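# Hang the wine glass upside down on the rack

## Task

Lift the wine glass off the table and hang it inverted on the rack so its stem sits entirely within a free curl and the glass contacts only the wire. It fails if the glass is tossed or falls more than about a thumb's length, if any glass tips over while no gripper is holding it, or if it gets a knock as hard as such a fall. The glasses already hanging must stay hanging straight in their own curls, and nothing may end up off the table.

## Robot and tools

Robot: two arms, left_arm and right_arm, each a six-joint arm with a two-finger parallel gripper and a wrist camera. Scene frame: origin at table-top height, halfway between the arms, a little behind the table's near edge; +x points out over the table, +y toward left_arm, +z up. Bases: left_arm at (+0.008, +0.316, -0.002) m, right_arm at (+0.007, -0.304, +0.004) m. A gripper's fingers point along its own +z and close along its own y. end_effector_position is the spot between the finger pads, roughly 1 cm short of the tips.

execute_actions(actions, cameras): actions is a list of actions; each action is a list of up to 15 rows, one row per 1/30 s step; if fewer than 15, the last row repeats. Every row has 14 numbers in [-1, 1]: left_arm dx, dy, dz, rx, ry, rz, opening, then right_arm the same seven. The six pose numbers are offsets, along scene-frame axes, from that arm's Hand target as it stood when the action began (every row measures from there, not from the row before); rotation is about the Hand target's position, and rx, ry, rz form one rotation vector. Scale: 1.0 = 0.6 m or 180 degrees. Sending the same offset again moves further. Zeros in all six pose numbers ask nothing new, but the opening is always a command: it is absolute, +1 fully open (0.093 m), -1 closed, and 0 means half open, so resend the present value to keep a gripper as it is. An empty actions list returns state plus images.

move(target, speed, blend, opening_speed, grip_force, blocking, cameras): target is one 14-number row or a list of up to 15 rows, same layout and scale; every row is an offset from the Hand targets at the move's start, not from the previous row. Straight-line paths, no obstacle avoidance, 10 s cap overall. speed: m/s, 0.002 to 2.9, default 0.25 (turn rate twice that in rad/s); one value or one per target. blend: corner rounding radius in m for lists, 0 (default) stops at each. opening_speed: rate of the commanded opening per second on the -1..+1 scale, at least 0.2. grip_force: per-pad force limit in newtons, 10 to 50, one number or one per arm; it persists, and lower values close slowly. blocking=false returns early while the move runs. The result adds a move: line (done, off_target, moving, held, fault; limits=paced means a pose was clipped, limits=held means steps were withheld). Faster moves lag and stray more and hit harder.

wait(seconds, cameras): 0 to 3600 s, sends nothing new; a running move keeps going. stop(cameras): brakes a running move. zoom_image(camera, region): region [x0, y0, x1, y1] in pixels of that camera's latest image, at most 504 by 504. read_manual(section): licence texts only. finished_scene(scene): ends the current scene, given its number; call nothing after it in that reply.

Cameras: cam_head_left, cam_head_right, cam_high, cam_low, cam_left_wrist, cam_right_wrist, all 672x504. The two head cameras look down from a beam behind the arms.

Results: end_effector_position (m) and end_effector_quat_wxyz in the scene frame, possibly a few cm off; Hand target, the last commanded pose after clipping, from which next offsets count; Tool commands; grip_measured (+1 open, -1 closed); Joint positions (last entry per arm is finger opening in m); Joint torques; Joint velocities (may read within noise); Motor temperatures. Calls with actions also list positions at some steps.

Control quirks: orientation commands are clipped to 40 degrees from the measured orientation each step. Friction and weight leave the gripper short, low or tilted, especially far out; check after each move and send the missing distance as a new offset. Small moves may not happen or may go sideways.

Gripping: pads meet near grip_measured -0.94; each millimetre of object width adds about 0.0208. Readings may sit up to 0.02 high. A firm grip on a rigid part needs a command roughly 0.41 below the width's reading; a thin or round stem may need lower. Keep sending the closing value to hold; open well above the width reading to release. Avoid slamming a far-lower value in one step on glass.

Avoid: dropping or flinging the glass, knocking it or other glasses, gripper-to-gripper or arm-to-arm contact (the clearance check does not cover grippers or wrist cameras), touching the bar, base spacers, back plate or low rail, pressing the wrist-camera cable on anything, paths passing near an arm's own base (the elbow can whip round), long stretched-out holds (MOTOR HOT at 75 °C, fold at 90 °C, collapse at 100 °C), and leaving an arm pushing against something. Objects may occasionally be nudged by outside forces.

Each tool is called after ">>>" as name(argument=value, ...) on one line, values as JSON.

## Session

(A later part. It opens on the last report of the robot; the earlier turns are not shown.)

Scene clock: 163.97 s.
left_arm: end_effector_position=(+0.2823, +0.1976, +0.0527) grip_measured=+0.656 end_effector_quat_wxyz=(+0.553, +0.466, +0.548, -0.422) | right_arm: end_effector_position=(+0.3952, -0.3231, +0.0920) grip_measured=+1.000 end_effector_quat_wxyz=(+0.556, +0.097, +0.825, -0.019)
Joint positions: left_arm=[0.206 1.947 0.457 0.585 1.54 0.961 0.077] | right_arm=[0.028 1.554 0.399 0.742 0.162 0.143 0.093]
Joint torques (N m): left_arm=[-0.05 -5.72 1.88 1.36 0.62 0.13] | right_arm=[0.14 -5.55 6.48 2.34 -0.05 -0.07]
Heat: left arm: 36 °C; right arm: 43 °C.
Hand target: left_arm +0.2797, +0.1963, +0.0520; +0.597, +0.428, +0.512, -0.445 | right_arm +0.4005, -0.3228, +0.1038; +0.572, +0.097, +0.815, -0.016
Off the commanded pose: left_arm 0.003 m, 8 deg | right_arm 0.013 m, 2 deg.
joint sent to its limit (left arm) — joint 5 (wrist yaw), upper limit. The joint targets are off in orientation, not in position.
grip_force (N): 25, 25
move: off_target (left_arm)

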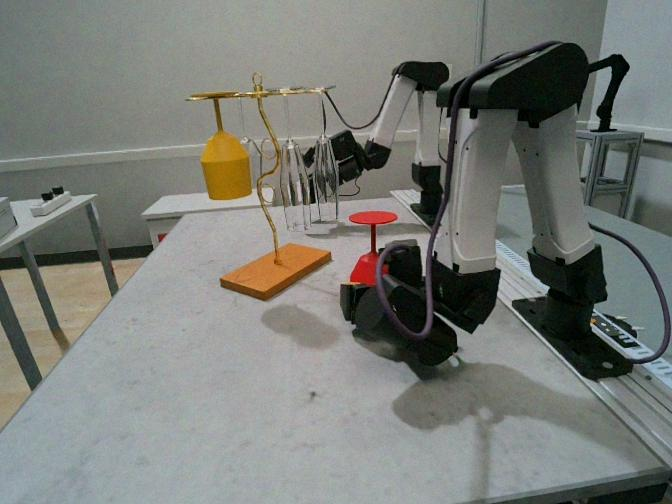

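>>> move(target=[[0,0,-0.006,0,0,0,0.2,0,0,0,0,0,0,1],[0,0,-0.006,0,0,0,0.9,0,0,0,0,0,0,1]], speed=0.03, opening_speed=0.3, cameras=["cam_low","cam_high"])

>>> zoom_image(camera="cam_low", region=[300, 170, 460, 330])

>>> zoom_image(camera="cam_high", region=[370, 250, 510, 390])

Scene clock: 173.20 s.
left_arm: end_effector_position=(+0.2831, +0.1978, +0.0501) grip_measured=+0.899 end_effector_quat_wxyz=(+0.556, +0.466, +0.545, -0.421) | right_arm: end_effector_position=(+0.3952, -0.3231, +0.0920) grip_measured=+1.000 end_effector_quat_wxyz=(+0.556, +0.097, +0.825, -0.019)
Joint positions: left_arm=[0.206 2 0.425 0.826 1.544 0.812 0.088] | right_arm=[0.028 1.554 0.399 0.742 0.162 0.143 0.093]
Joint torques (N m): left_arm=[-0.06 -5.74 1.39 1.39 0.53 0.1] | right_arm=[0.14 -5.53 6.6 2.33 -0.03 -0.1]
Heat: left arm: 35 °C; right arm: 43 °C.
Hand target: left_arm +0.2797, +0.1963, +0.0484; +0.597, +0.428, +0.512, -0.445 | right_arm +0.4005, -0.3228, +0.1038; +0.572, +0.097, +0.815, -0.016
Off the commanded pose: left_arm 0.004 m, 8 deg | right_arm 0.013 m, 2 deg.
joint sent to its limit (left arm) — joint 5 (wrist yaw), upper limit. The joint targets are off in orientation, not in position.
grip_force (N): 25, 25
move: off_target (left_arm); target 2's new opening was sent with left_arm's hand 0.004 m and 8 deg from that target
Images, in order (width x height): cam_high 672x504, cam_low 672x504.

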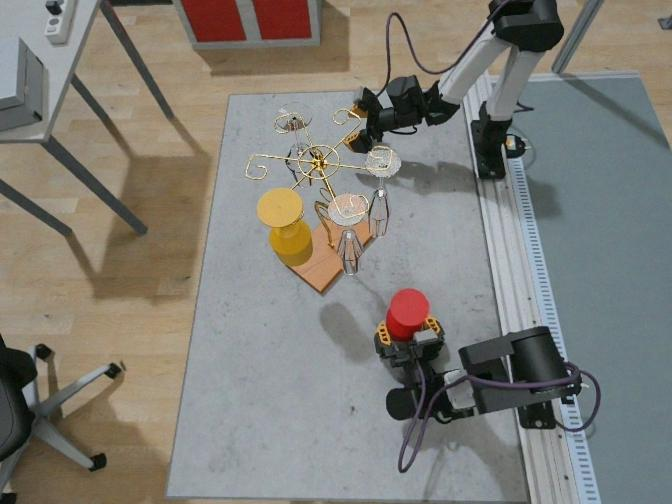

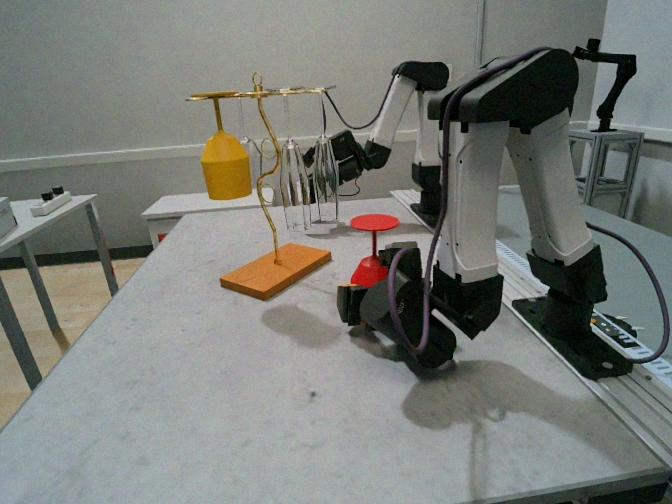

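Scaled by 3.150 from the camera's image (finer frame: 960x720).

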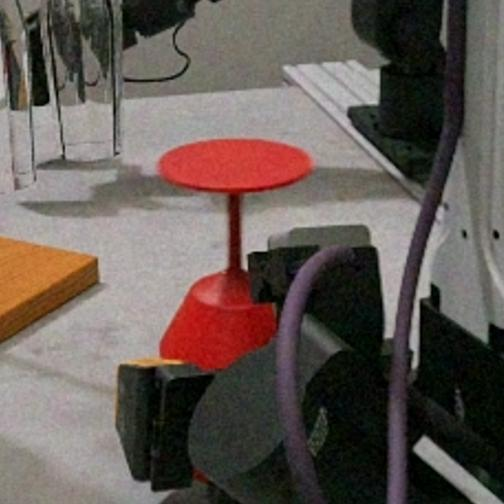

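Scaled by 3.600 from the camera's image (finer frame: 960x720).

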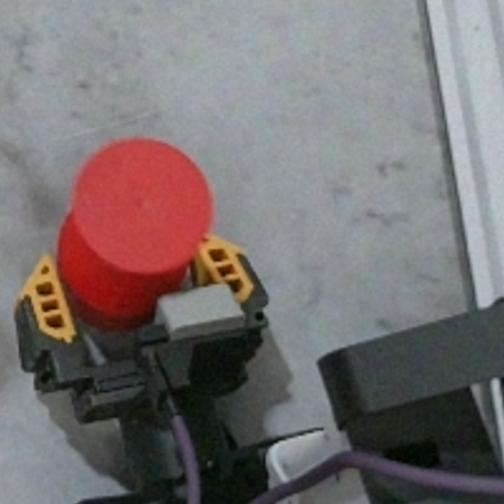

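>>> move(target=[[-0.015,0.073,0.005,0.02,0,0.055,1,0,0,0,0,0,0,1],[-0.035,0.16,0.01,0.02,0,0.14,1,0,0,0,0,0,0,1],[-0.05,0.24,0.2,0.02,0,0.25,1,0,0,0,0,0,0,1]], blend=[0.02,0.02,0], speed=0.12, cameras=["cam_low","cam_high","cam_head_right","cam_head_left"])

>>> zoom_image(camera="cam_high", region=[370, 250, 510, 390])

>>> zoom_image(camera="cam_head_right", region=[160, 290, 270, 400])

Scene clock: 184.03 s.
left_arm: end_effector_position=(+0.2490, +0.3375, +0.1677) grip_measured=+1.000 end_effector_quat_wxyz=(+0.687, +0.221, +0.670, -0.174) | right_arm: end_effector_position=(+0.3952, -0.3231, +0.0920) grip_measured=+1.000 end_effector_quat_wxyz=(+0.556, +0.097, +0.825, -0.019)
Joint positions: left_arm=[0.872 1.158 0.045 1.204 1.428 -0.024 0.093] | right_arm=[0.028 1.554 0.399 0.742 0.162 0.143 0.093]
Joint torques (N m): left_arm=[0.69 -0.62 3.62 1.84 -0.22 0.2] | right_arm=[0.14 -5.5 6.49 2.33 -0.02 -0.1]
Heat: left arm: 35 °C; right arm: 43 °C.
Hand target: left_arm +0.2497, +0.3403, +0.1684; +0.708, +0.217, +0.650, -0.167 | right_arm +0.4005, -0.3228, +0.1038; +0.572, +0.097, +0.815, -0.016
Off the commanded pose: left_arm 0.003 m, 3 deg | right_arm 0.013 m, 2 deg.
grip_force (N): 25, 25
move: off_target (left_arm)
Images, in order (width x height): cam_head_left 672x504, cam_head_right 672x504, cam_high 672x504, cam_low 672x504.

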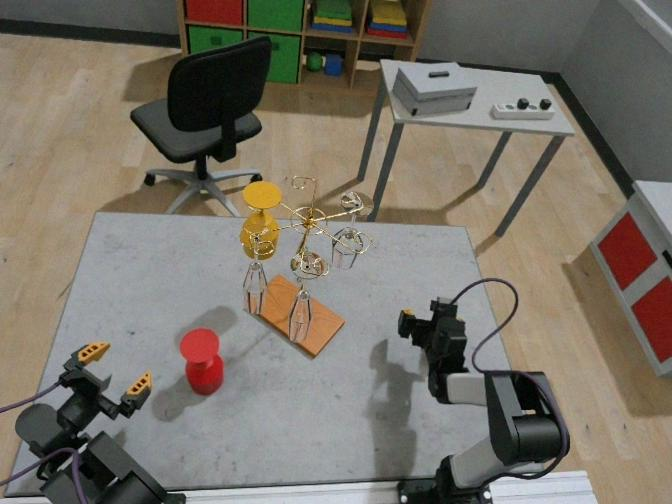

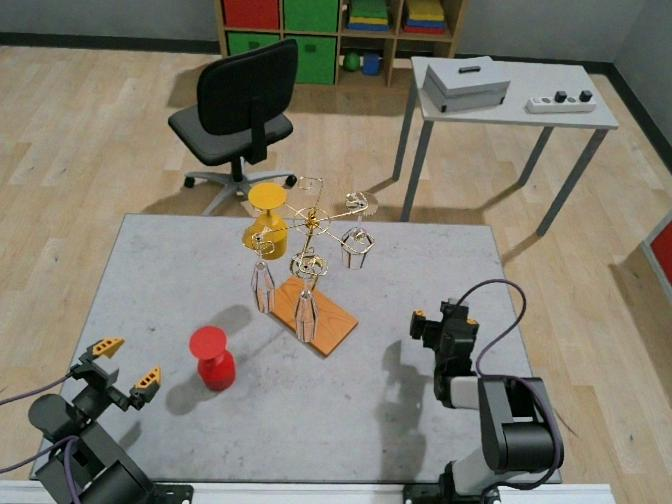

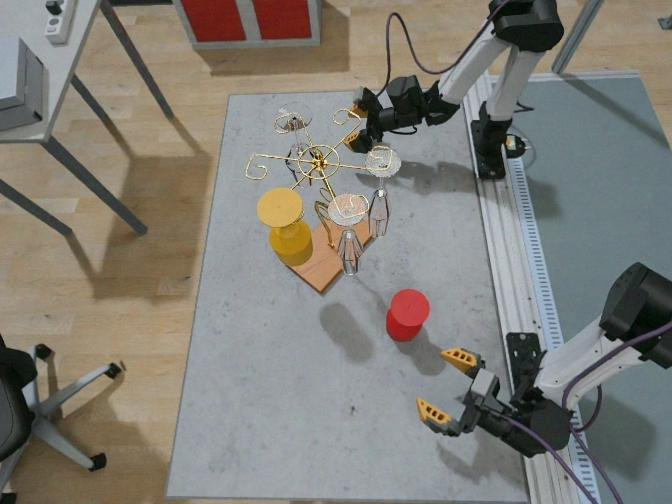

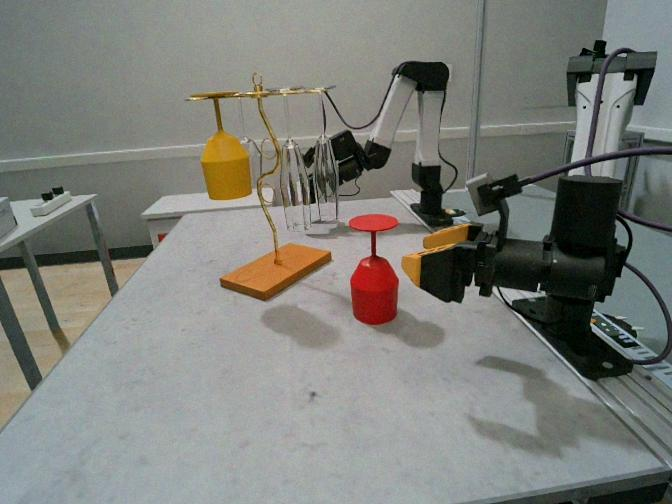

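Scaled by 3.600 from the camera's image (finer frame: 960x720).

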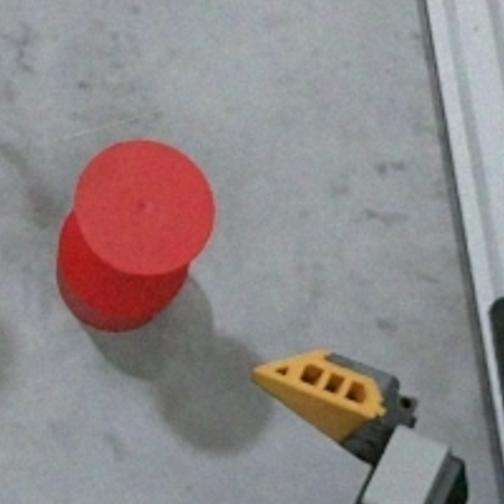

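Scaled by 4.582 from the camera's image (finer frame: 960x720).

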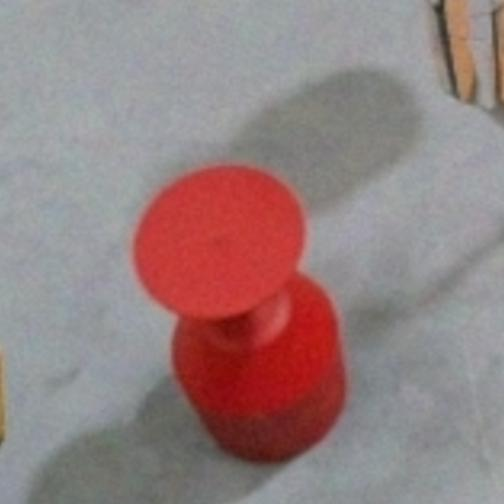

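>>> move(target=[[0,0,0,0,0,0,1,-0.2,0.27,0.03,-0.0126,-0.007,0.2,1],[0,0,0,0,0,0,1,-0.304,0.675,0.02,-0.0252,-0.0143,0.4007,1]], blend=[0.05,0], speed=0.3, cameras=["cam_low","cam_high","cam_head_right","cam_right_wrist"])

>>> zoom_image(camera="cam_high", region=[370, 230, 510, 370])

Scene clock: 201.23 s.
left_arm: end_effector_position=(+0.2490, +0.3375, +0.1676) grip_measured=+1.000 end_effector_quat_wxyz=(+0.686, +0.220, +0.671, -0.175) | right_arm: end_effector_position=(+0.2147, +0.0686, +0.0985) grip_measured=+1.000 end_effector_quat_wxyz=(+0.470, -0.424, +0.722, +0.279)
Joint positions: left_arm=[0.872 1.158 0.045 1.202 1.428 -0.025 0.093] | right_arm=[1.058 1.644 0.563 0.651 -0.019 0.01 0.093]
Joint torques (N m): left_arm=[0.69 -1.87 3.79 1.58 -0.21 0.22] | right_arm=[0.58 -4.94 8.49 2.63 -0.15 -0.17]
Heat: left arm: 36 °C; right arm: 44 °C.
Hand target: left_arm +0.2495, +0.3400, +0.1687; +0.692, +0.221, +0.668, -0.160 (not the last commanded pose) | right_arm +0.2181, +0.0821, +0.1157; +0.492, -0.422, +0.702, +0.295
Off the commanded pose: left_arm 0.003 m, 4 deg | right_arm 0.022 m, 4 deg.
grip_force (N): 25, 25
move: off_target (right_arm)
cam_right_wrist: T_world_to_cam=[[0.86845, -0.49566, 0.0104, -0.15421], [-0.36811, -0.65873, -0.65617, 0.2276], [0.33209, 0.56603, -0.75454, 0.05325]] pos_world=[0.20002, 0.04335, 0.19112]
Images, in order (width x height): cam_head_right 672x504, cam_high 672x504, cam_low 672x504, cam_right_wrist 672x504.

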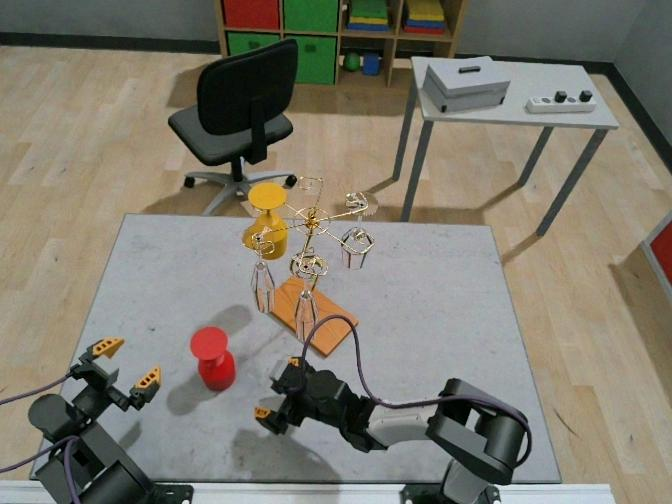

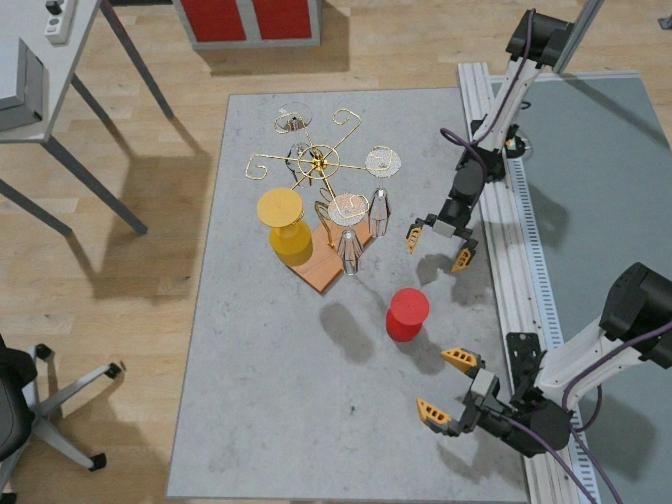

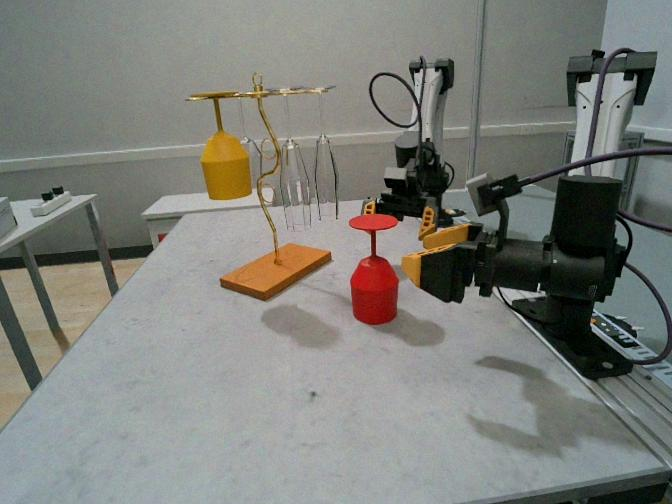

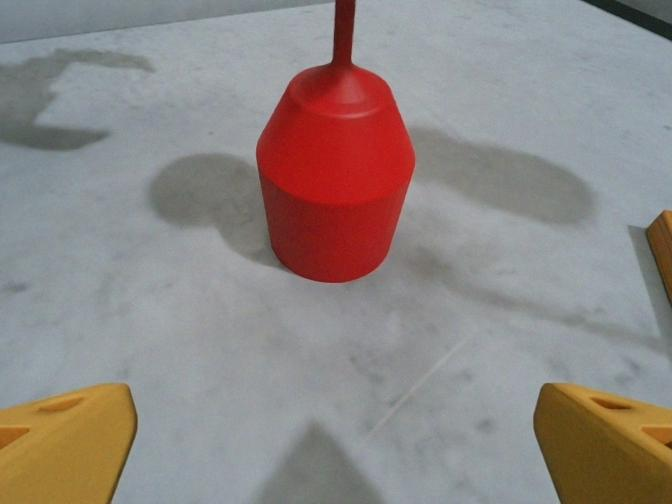

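Scaled by 3.600 from the camera's image (finer frame: 960x720).

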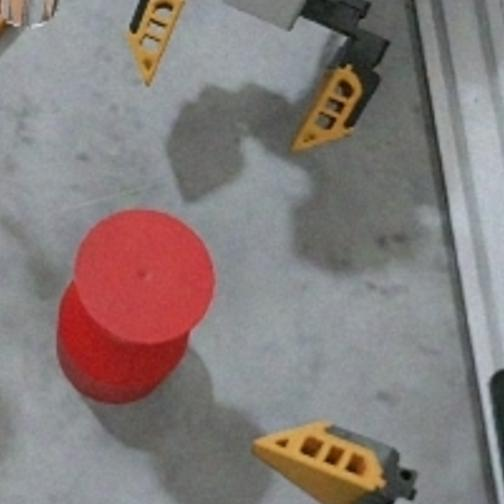

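>>> move(target=[[0,0,0,0,0,0,1,0,0,-0.075,0.018,-0.01,0,1],[0,0,0,0,0,0,1,0.067,0.134,-0.075,0.018,-0.01,0,1]], blend=[0.01,0], speed=0.15, cameras=["cam_high","cam_head_right","cam_right_wrist"])

>>> zoom_image(camera="cam_high", region=[370, 230, 510, 370])

>>> zoom_image(camera="cam_head_right", region=[170, 290, 300, 420])

Scene clock: 208.77 s.
left_arm: end_effector_position=(+0.2490, +0.3375, +0.1676) grip_measured=+1.000 end_effector_quat_wxyz=(+0.686, +0.220, +0.671, -0.175) | right_arm: end_effector_position=(+0.2561, +0.1546, +0.0649) grip_measured=+1.000 end_effector_quat_wxyz=(+0.505, -0.415, +0.693, +0.305)
Joint positions: left_arm=[0.872 1.158 0.045 1.202 1.428 -0.025 0.093] | right_arm=[1.071 2.104 0.875 0.905 -0.02 0.01 0.093]
Joint torques (N m): left_arm=[0.68 -1.87 3.81 1.57 -0.21 0.23] | right_arm=[0.69 -7.88 7.64 2.32 -0.02 -0.11]
Motor temperatures (°C): left_arm=[27 32 34 36 28 28 26] | right_arm=[28 37 33 45 25 28 25]
Heat: left arm: 36 °C; right arm: 45 °C.
Hand target: left_arm +0.2495, +0.3400, +0.1687; +0.692, +0.221, +0.668, -0.160 | right_arm +0.2581, +0.1627, +0.0708; +0.514, -0.412, +0.686, +0.308
Off the commanded pose: left_arm 0.003 m, 2 deg | right_arm 0.010 m, 1 deg.
grip_force (N): 25, 25
move: done
cam_right_wrist: T_world_to_cam=[[0.87543, -0.48323, 0.01043, -0.15085], [-0.32254, -0.60012, -0.732, 0.26172], [0.35998, 0.63745, -0.68123, -0.05737]] pos_world=[0.23712, 0.12074, 0.15408]
Images, in order (width x height): cam_head_right 672x504, cam_high 672x504, cam_right_wrist 672x504.

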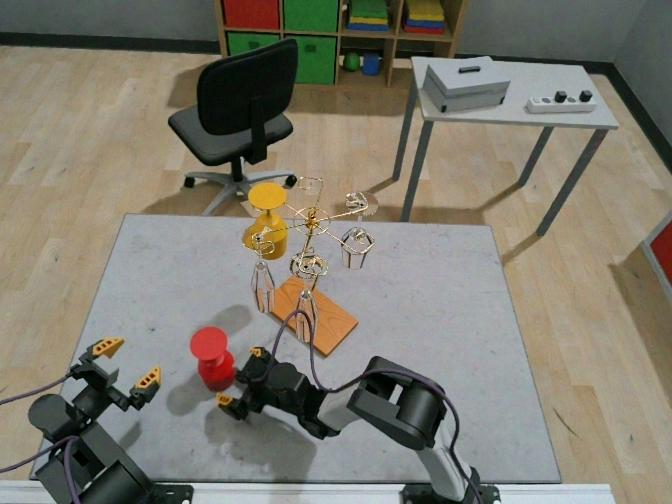

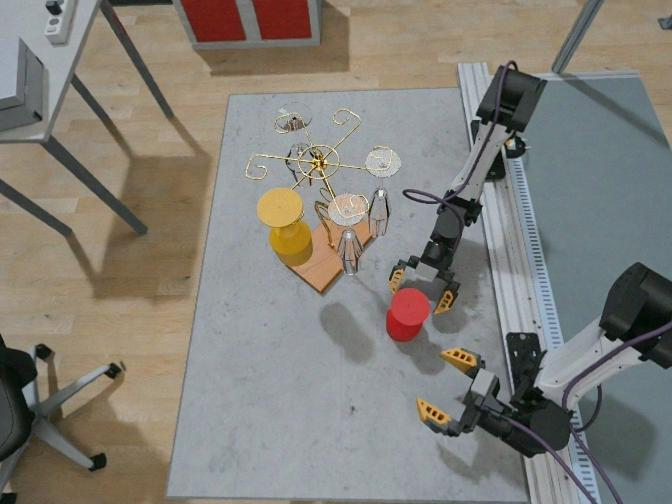

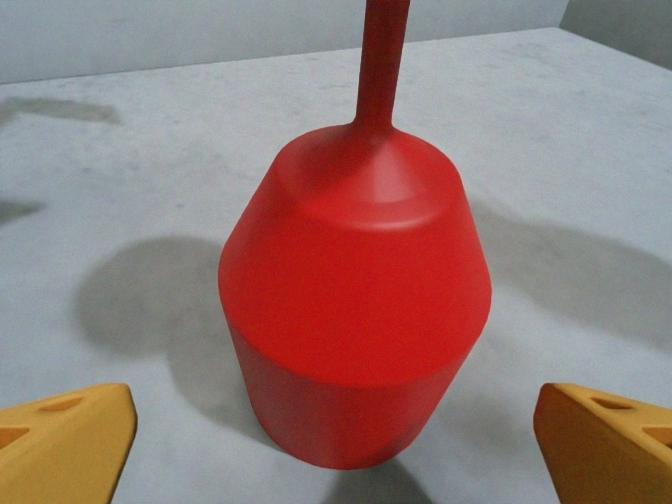

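Scaled by 3.600 from the camera's image (finer frame: 960x720).

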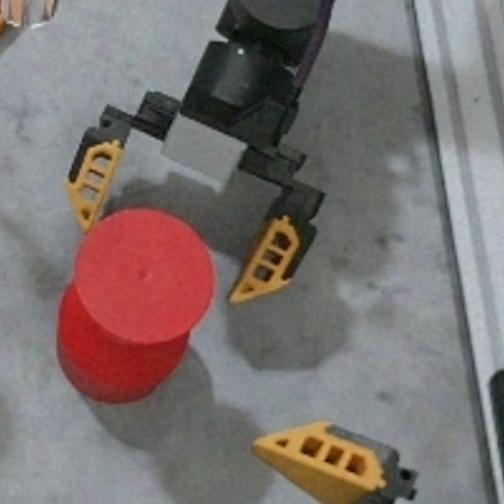

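Scaled by 3.877 from the camera's image (finer frame: 960x720).

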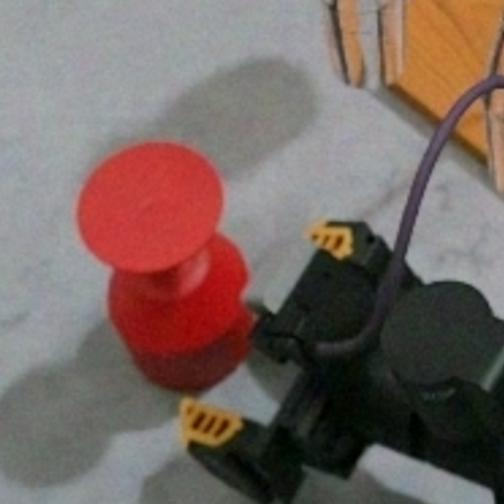

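>>> move(target=[0,0,0,0,0,0,1,0.042,0.074,-0.022,0,0,0,1], speed=0.1, cameras=["cam_high","cam_head_right","cam_right_wrist","cam_low"])

>>> zoom_image(camera="cam_high", region=[370, 230, 510, 370])

>>> zoom_image(camera="cam_low", region=[300, 190, 440, 330])

Scene clock: 214.33 s.
left_arm: end_effector_position=(+0.2490, +0.3375, +0.1676) grip_measured=+1.000 end_effector_quat_wxyz=(+0.686, +0.220, +0.671, -0.175) | right_arm: end_effector_position=(+0.2809, +0.1991, +0.0517) grip_measured=+1.000 end_effector_quat_wxyz=(+0.504, -0.415, +0.694, +0.304)
Joint positions: left_arm=[0.872 1.158 0.045 1.202 1.428 -0.025 0.093] | right_arm=[1.071 2.268 1.115 0.826 -0.02 0.01 0.093]
Joint torques (N m): left_arm=[0.68 -1.84 3.79 1.58 -0.21 0.22] | right_arm=[0.61 -9.2 8.13 2.33 -0.05 -0.13]
Heat: left arm: 36 °C; right arm: 45 °C.
Hand target: left_arm +0.2495, +0.3400, +0.1687; +0.692, +0.221, +0.668, -0.160 | right_arm +0.2833, +0.2071, +0.0577; +0.515, -0.412, +0.686, +0.308
Off the commanded pose: left_arm 0.003 m, 2 deg | right_arm 0.010 m, 2 deg.
grip_force (N): 25, 25
move: done
cam_right_wrist: T_world_to_cam=[[0.87541, -0.48327, 0.01044, -0.1509], [-0.32325, -0.60135, -0.73068, 0.28713], [0.35939, 0.63627, -0.68264, -0.10326]] pos_world=[0.26203, 0.16544, 0.14088]
Images, in order (width x height): cam_head_right 672x504, cam_high 672x504, cam_low 672x504, cam_right_wrist 672x504.

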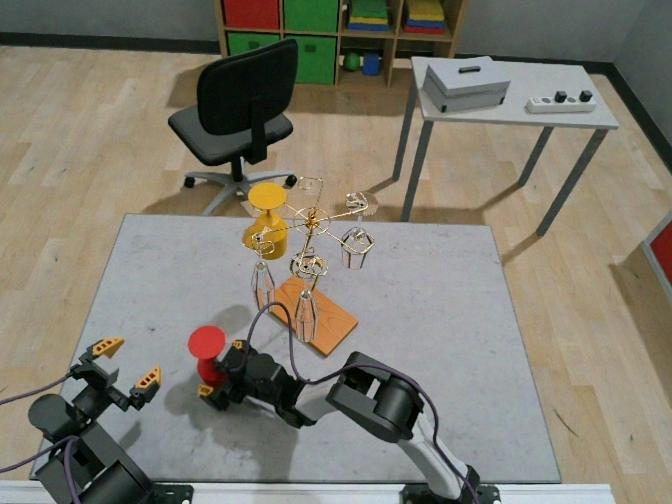

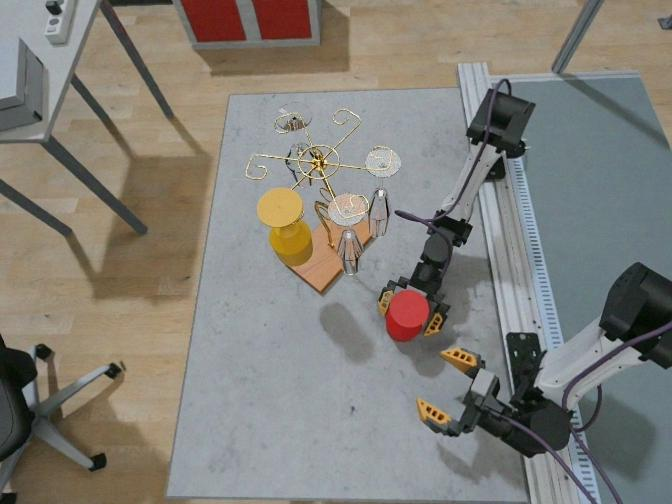

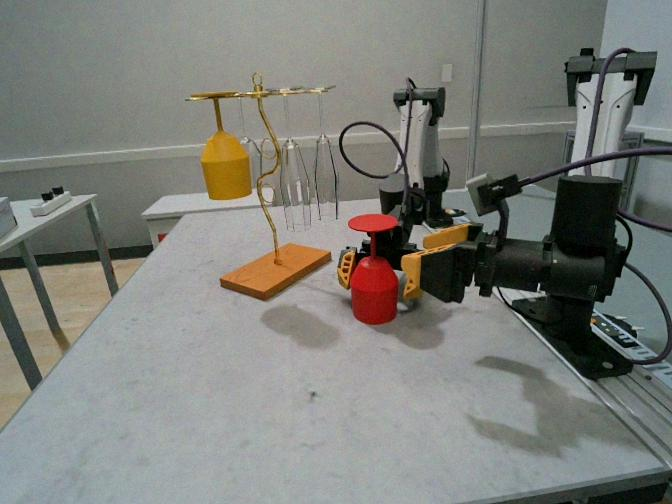

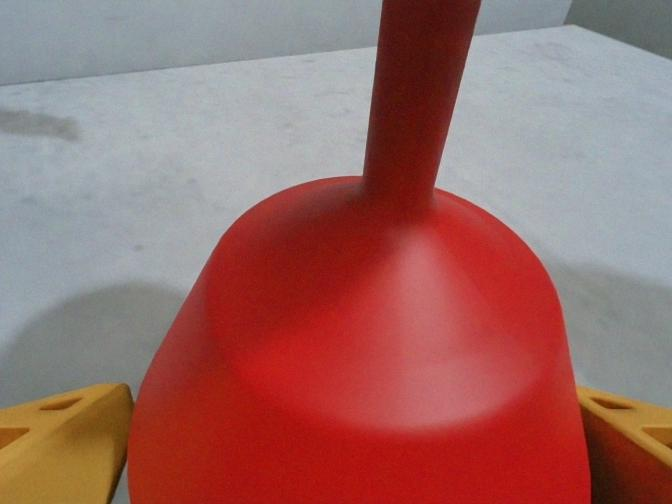

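Scaled by 3.600 from the camera's image (finer frame: 960x720).

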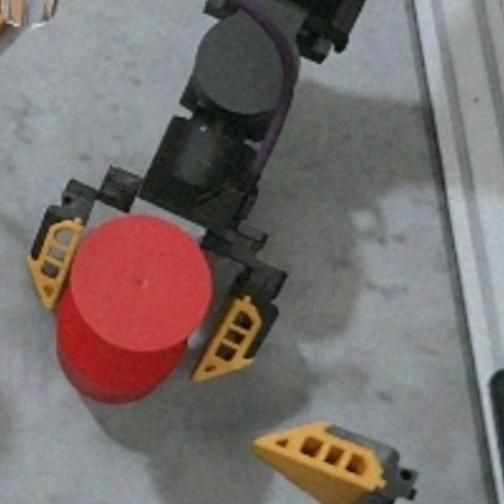

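Scaled by 3.600 from the camera's image (finer frame: 960x720).

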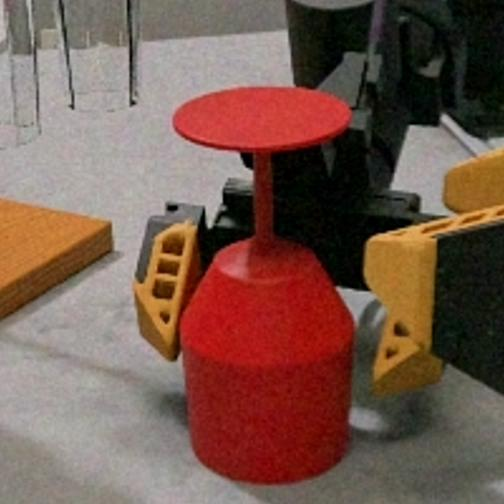

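>>> move(target=[[-0.08,0.07,0.08,0,0,0,1,0.0075,0.016,-0.015,0,0,0,1],[-0.08,0.07,0.08,0,0,0,1,0.0075,0.016,-0.015,0,0,0,0.2]], speed=0.1, opening_speed=0.5, cameras=["cam_high","cam_low","cam_right_wrist"])

>>> zoom_image(camera="cam_low", region=[300, 190, 440, 330])

Scene clock: 223.23 s.
left_arm: end_effector_position=(+0.2042, +0.3818, +0.2150) grip_measured=+1.000 end_effector_quat_wxyz=(+0.704, +0.117, +0.697, -0.068) | right_arm: end_effector_position=(+0.2862, +0.2085, +0.0428) grip_measured=+0.663 end_effector_quat_wxyz=(+0.504, -0.415, +0.694, +0.304)
Joint positions: left_arm=[1.302 0.736 0.045 1.188 1.553 -0.434 0.093] | right_arm=[1.071 2.32 1.169 0.824 -0.02 0.01 0.077]
Joint torques (N m): left_arm=[0.9 0.01 5.16 1.18 -0.29 0.11] | right_arm=[0.76 -9.39 8.16 2.33 -0.02 -0.12]
Heat: left arm: 36 °C; right arm: 44 °C.
Hand target: left_arm +0.2015, +0.3820, +0.2167; +0.692, +0.221, +0.669, -0.160 | right_arm +0.2878, +0.2166, +0.0485; +0.514, -0.412, +0.686, +0.308
Off the commanded pose: left_arm 0.003 m, 16 deg | right_arm 0.010 m, 2 deg.
joint sent to its limit (left arm) — joint 5 (wrist yaw), upper limit. The joint targets are off in orientation, not in position.
grip_force (N): 25, 25
move: off_target (left_arm)
cam_right_wrist: T_world_to_cam=[[0.87541, -0.48326, 0.01046, -0.15091], [-0.32335, -0.60154, -0.73047, 0.2881], [0.3593, 0.63608, -0.68286, -0.11707]] pos_world=[0.26733, 0.17484, 0.13208]

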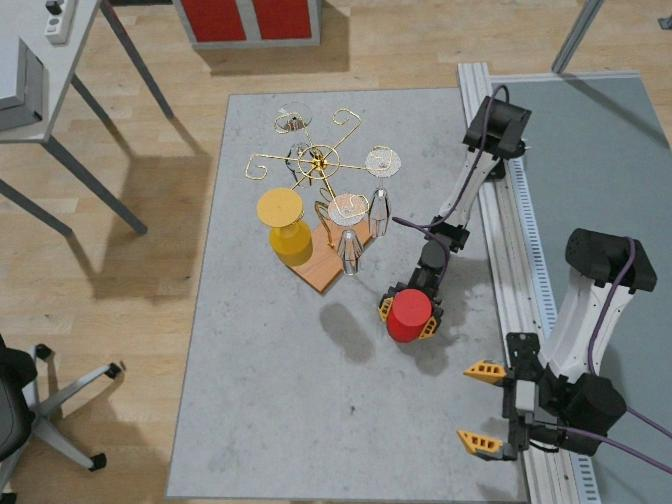

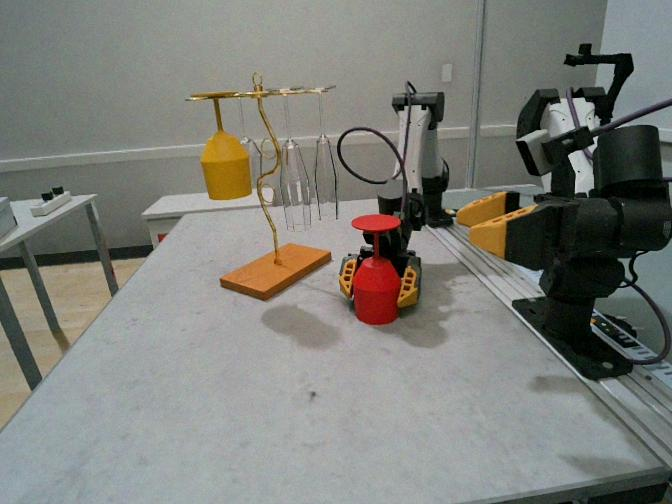

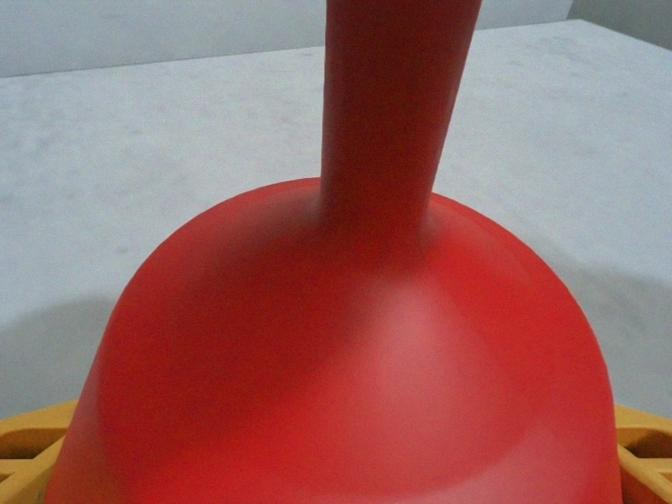

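Scaled by 3.600 from the camera's image (finer frame: 960x720).

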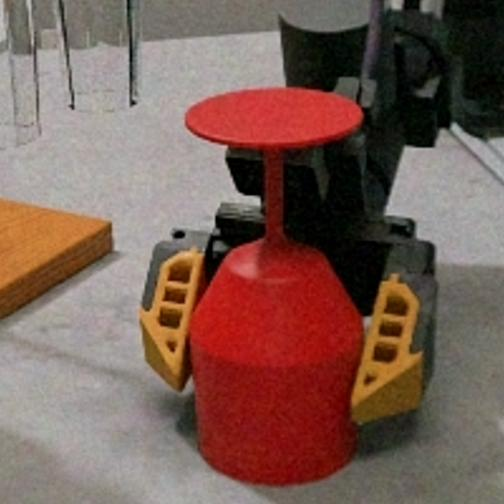

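>>> zoom_image(camera="cam_high", region=[240, 90, 390, 220])

>>> zoom_image(camera="cam_low", region=[180, 60, 350, 240])

>>> execute_actions(actions=[], cameras=["cam_head_left"])

>>> zoom_image(camera="cam_head_left", region=[280, 170, 390, 280])

Scaled by 3.360 from the camera's image (finer frame: 960x720).

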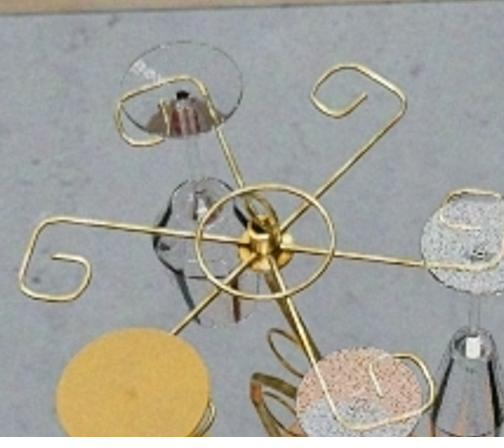

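Scaled by 2.800 from the camera's image (finer frame: 960x720).

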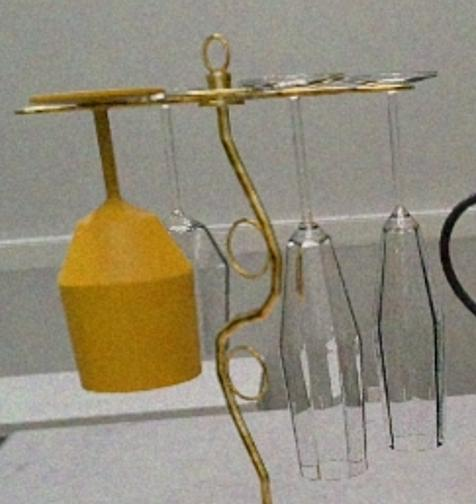

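Scene clock: 236.67 s.
left_arm: end_effector_position=(+0.2042, +0.3818, +0.2150) grip_measured=+1.000 end_effector_quat_wxyz=(+0.704, +0.117, +0.697, -0.068) | right_arm: end_effector_position=(+0.2862, +0.2085, +0.0428) grip_measured=+0.661 end_effector_quat_wxyz=(+0.504, -0.415, +0.694, +0.304)
Joint positions: left_arm=[1.302 0.736 0.045 1.188 1.553 -0.434 0.093] | right_arm=[1.071 2.32 1.169 0.824 -0.02 0.01 0.077]
Joint velocities: within noise
Joint torques (N m): left_arm=[0.87 -0.02 5.14 1.18 -0.29 0.12] | right_arm=[0.62 -9.51 8.13 2.31 0 -0.14]
Motor temperatures (°C): left_arm=[27 31 35 35 28 28 26] | right_arm=[28 44 34 44 25 28 25]
Heat: left arm: 35 °C; right arm: 44 °C.
Hand target: left_arm +0.2015, +0.3820, +0.2167; +0.692, +0.221, +0.669, -0.160 | right_arm +0.2878, +0.2166, +0.0485; +0.514, -0.412, +0.686, +0.308
Tool commands: left_gripper/opening=+1.0 right_gripper/opening=+0.2
Off the commanded pose: left_arm 0.003 m, 16 deg | right_arm 0.010 m, 2 deg.
grip_force (N): 25, 25
Images, in order (width x height): cam_head_left 672x504.

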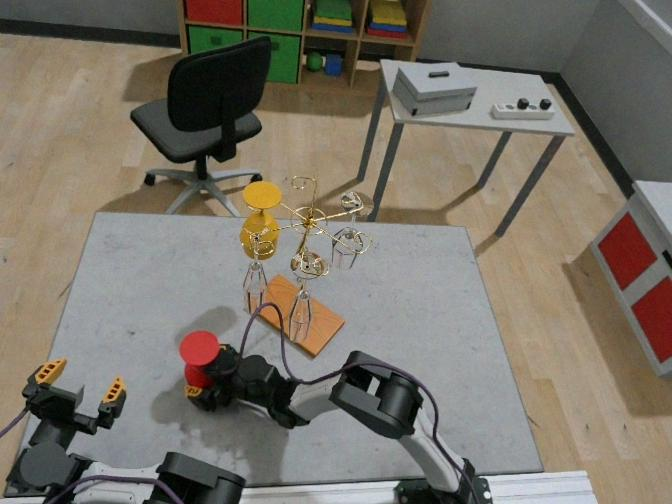

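Scaled by 4.582 from the camera's image (finer frame: 960x720).

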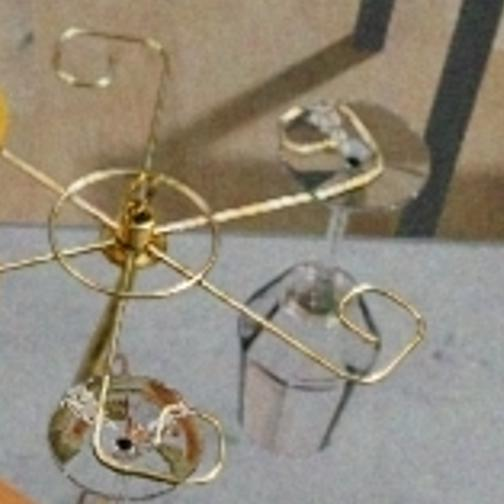

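>>> move(target=[[0,0,0,0,0,0,1,-0.03,-0.045,0.135,0,0,0,0.2],[0,0,0,0,0,0,1,-0.113,-0.278,0.285,0,0,-0.04,0.2],[0,0,0,0,0,0,1,-0.03,-0.528,0.285,0,0,-0.14,0.2],[0,0,0,0,0,0,1,0.078,-0.694,0.285,0,0,-0.178,0.2],[0,0,0,0,0,0,1,0.078,-0.694,0.4,0,0,-0.178,0.2]], blend=[0.03,0.05,0.05,0.02,0], speed=0.2, cameras=["cam_high","cam_low","cam_head_right","cam_head_left","cam_right_wrist"])

>>> zoom_image(camera="cam_high", region=[260, 40, 420, 200])

>>> zoom_image(camera="cam_head_right", region=[290, 180, 450, 340])

>>> zoom_image(camera="cam_low", region=[180, 60, 400, 240])

Scene clock: 267.73 s.
left_arm: end_effector_position=(+0.2042, +0.3818, +0.2150) grip_measured=+1.000 end_effector_quat_wxyz=(+0.704, +0.117, +0.697, -0.068) | right_arm: end_effector_position=(+0.3293, -0.1997, +0.2665) grip_measured=+0.661 end_effector_quat_wxyz=(+0.556, -0.198, +0.792, +0.158)
Joint positions: left_arm=[1.302 0.736 0.045 1.188 1.553 -0.434 0.093] | right_arm=[0.148 0.974 0.775 -0.184 -0.356 -0.106 0.077]
Joint torques (N m): left_arm=[0.88 -0.02 5.18 1.18 -0.29 0.11] | right_arm=[-0.72 -1.84 11.1 2.34 -0.3 -0.27]
Heat: left arm: 35 °C; right arm: 47 °C.
Hand target: left_arm +0.2015, +0.3820, +0.2167; +0.692, +0.221, +0.669, -0.160 | right_arm +0.3346, -0.1998, +0.2888; +0.580, -0.207, +0.773, +0.154
Off the commanded pose: left_arm 0.003 m, 16 deg | right_arm 0.023 m, 4 deg.
joint sent to its limit (left arm) — joint 5 (wrist yaw), upper limit. The joint targets are off in orientation, not in position.
grip_force (N): 25, 25
move: off_target (right_arm)
cam_right_wrist: T_world_to_cam=[[0.47784, -0.87832, -0.0151, -0.32942], [-0.62222, -0.32628, -0.7116, 0.36812], [0.62009, 0.34943, -0.70242, 0.14188]] pos_world=[0.29849, -0.21879, 0.35664]
Images, in order (width x height): cam_head_left 672x504, cam_head_right 672x504, cam_high 672x504, cam_low 672x504, cam_right_wrist 672x504.

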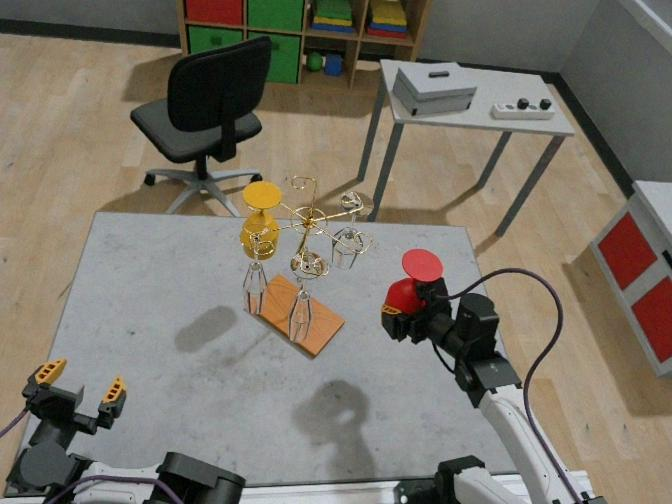

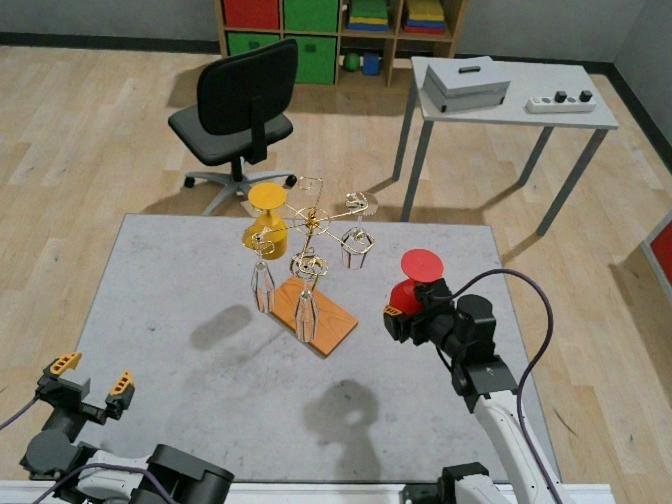

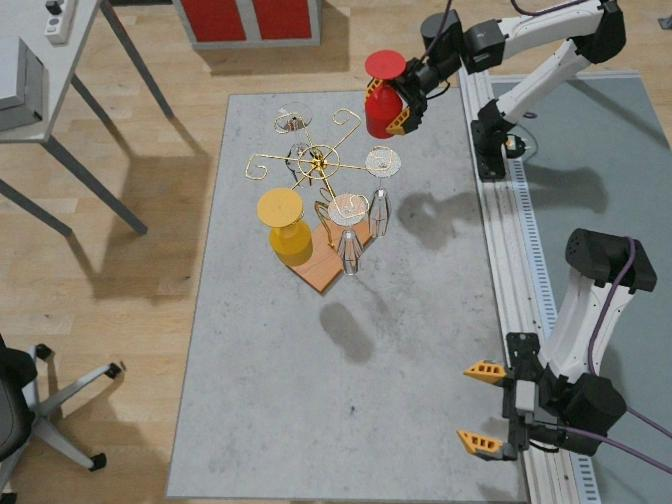

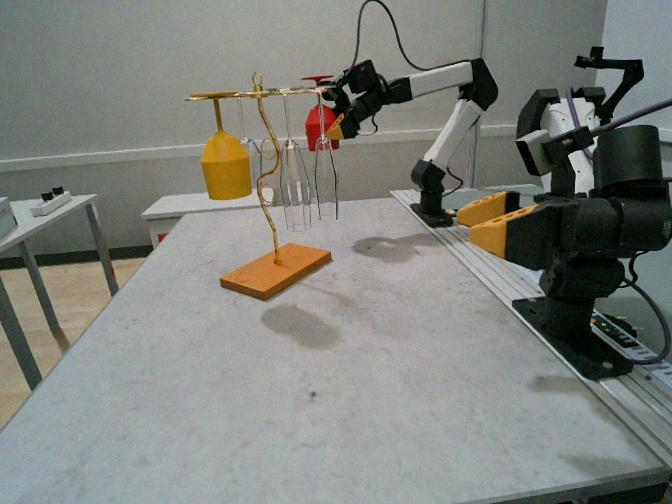

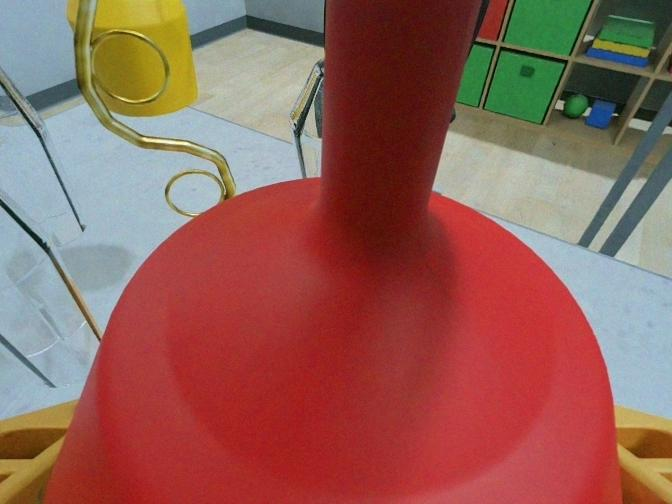

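Scaled by 3.150 from the camera's image (finer frame: 960x720).

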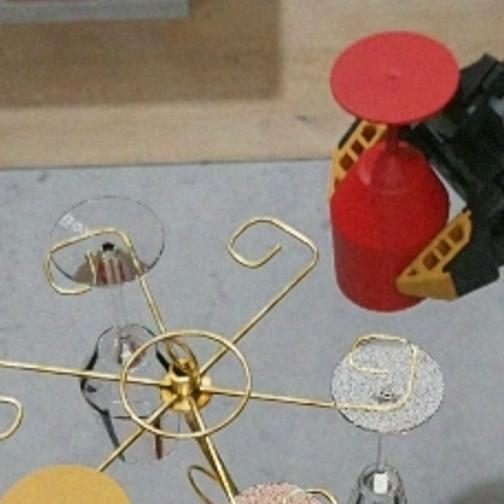

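Scaled by 3.150 from the camera's image (finer frame: 960x720).

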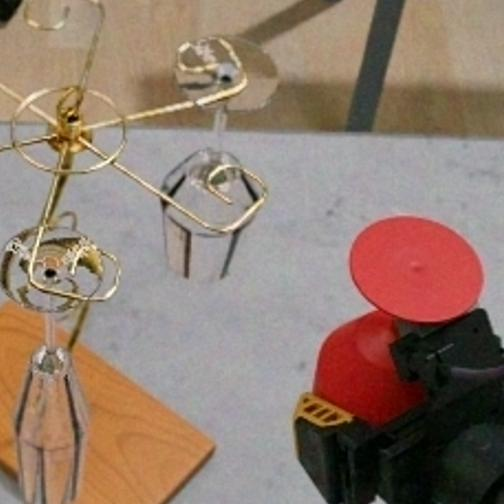

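Scaled by 2.291 from the camera's image (finer frame: 960x720).

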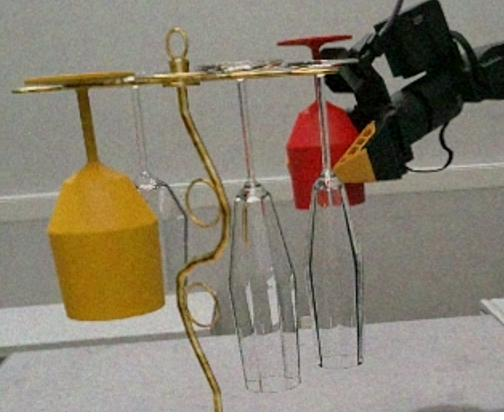

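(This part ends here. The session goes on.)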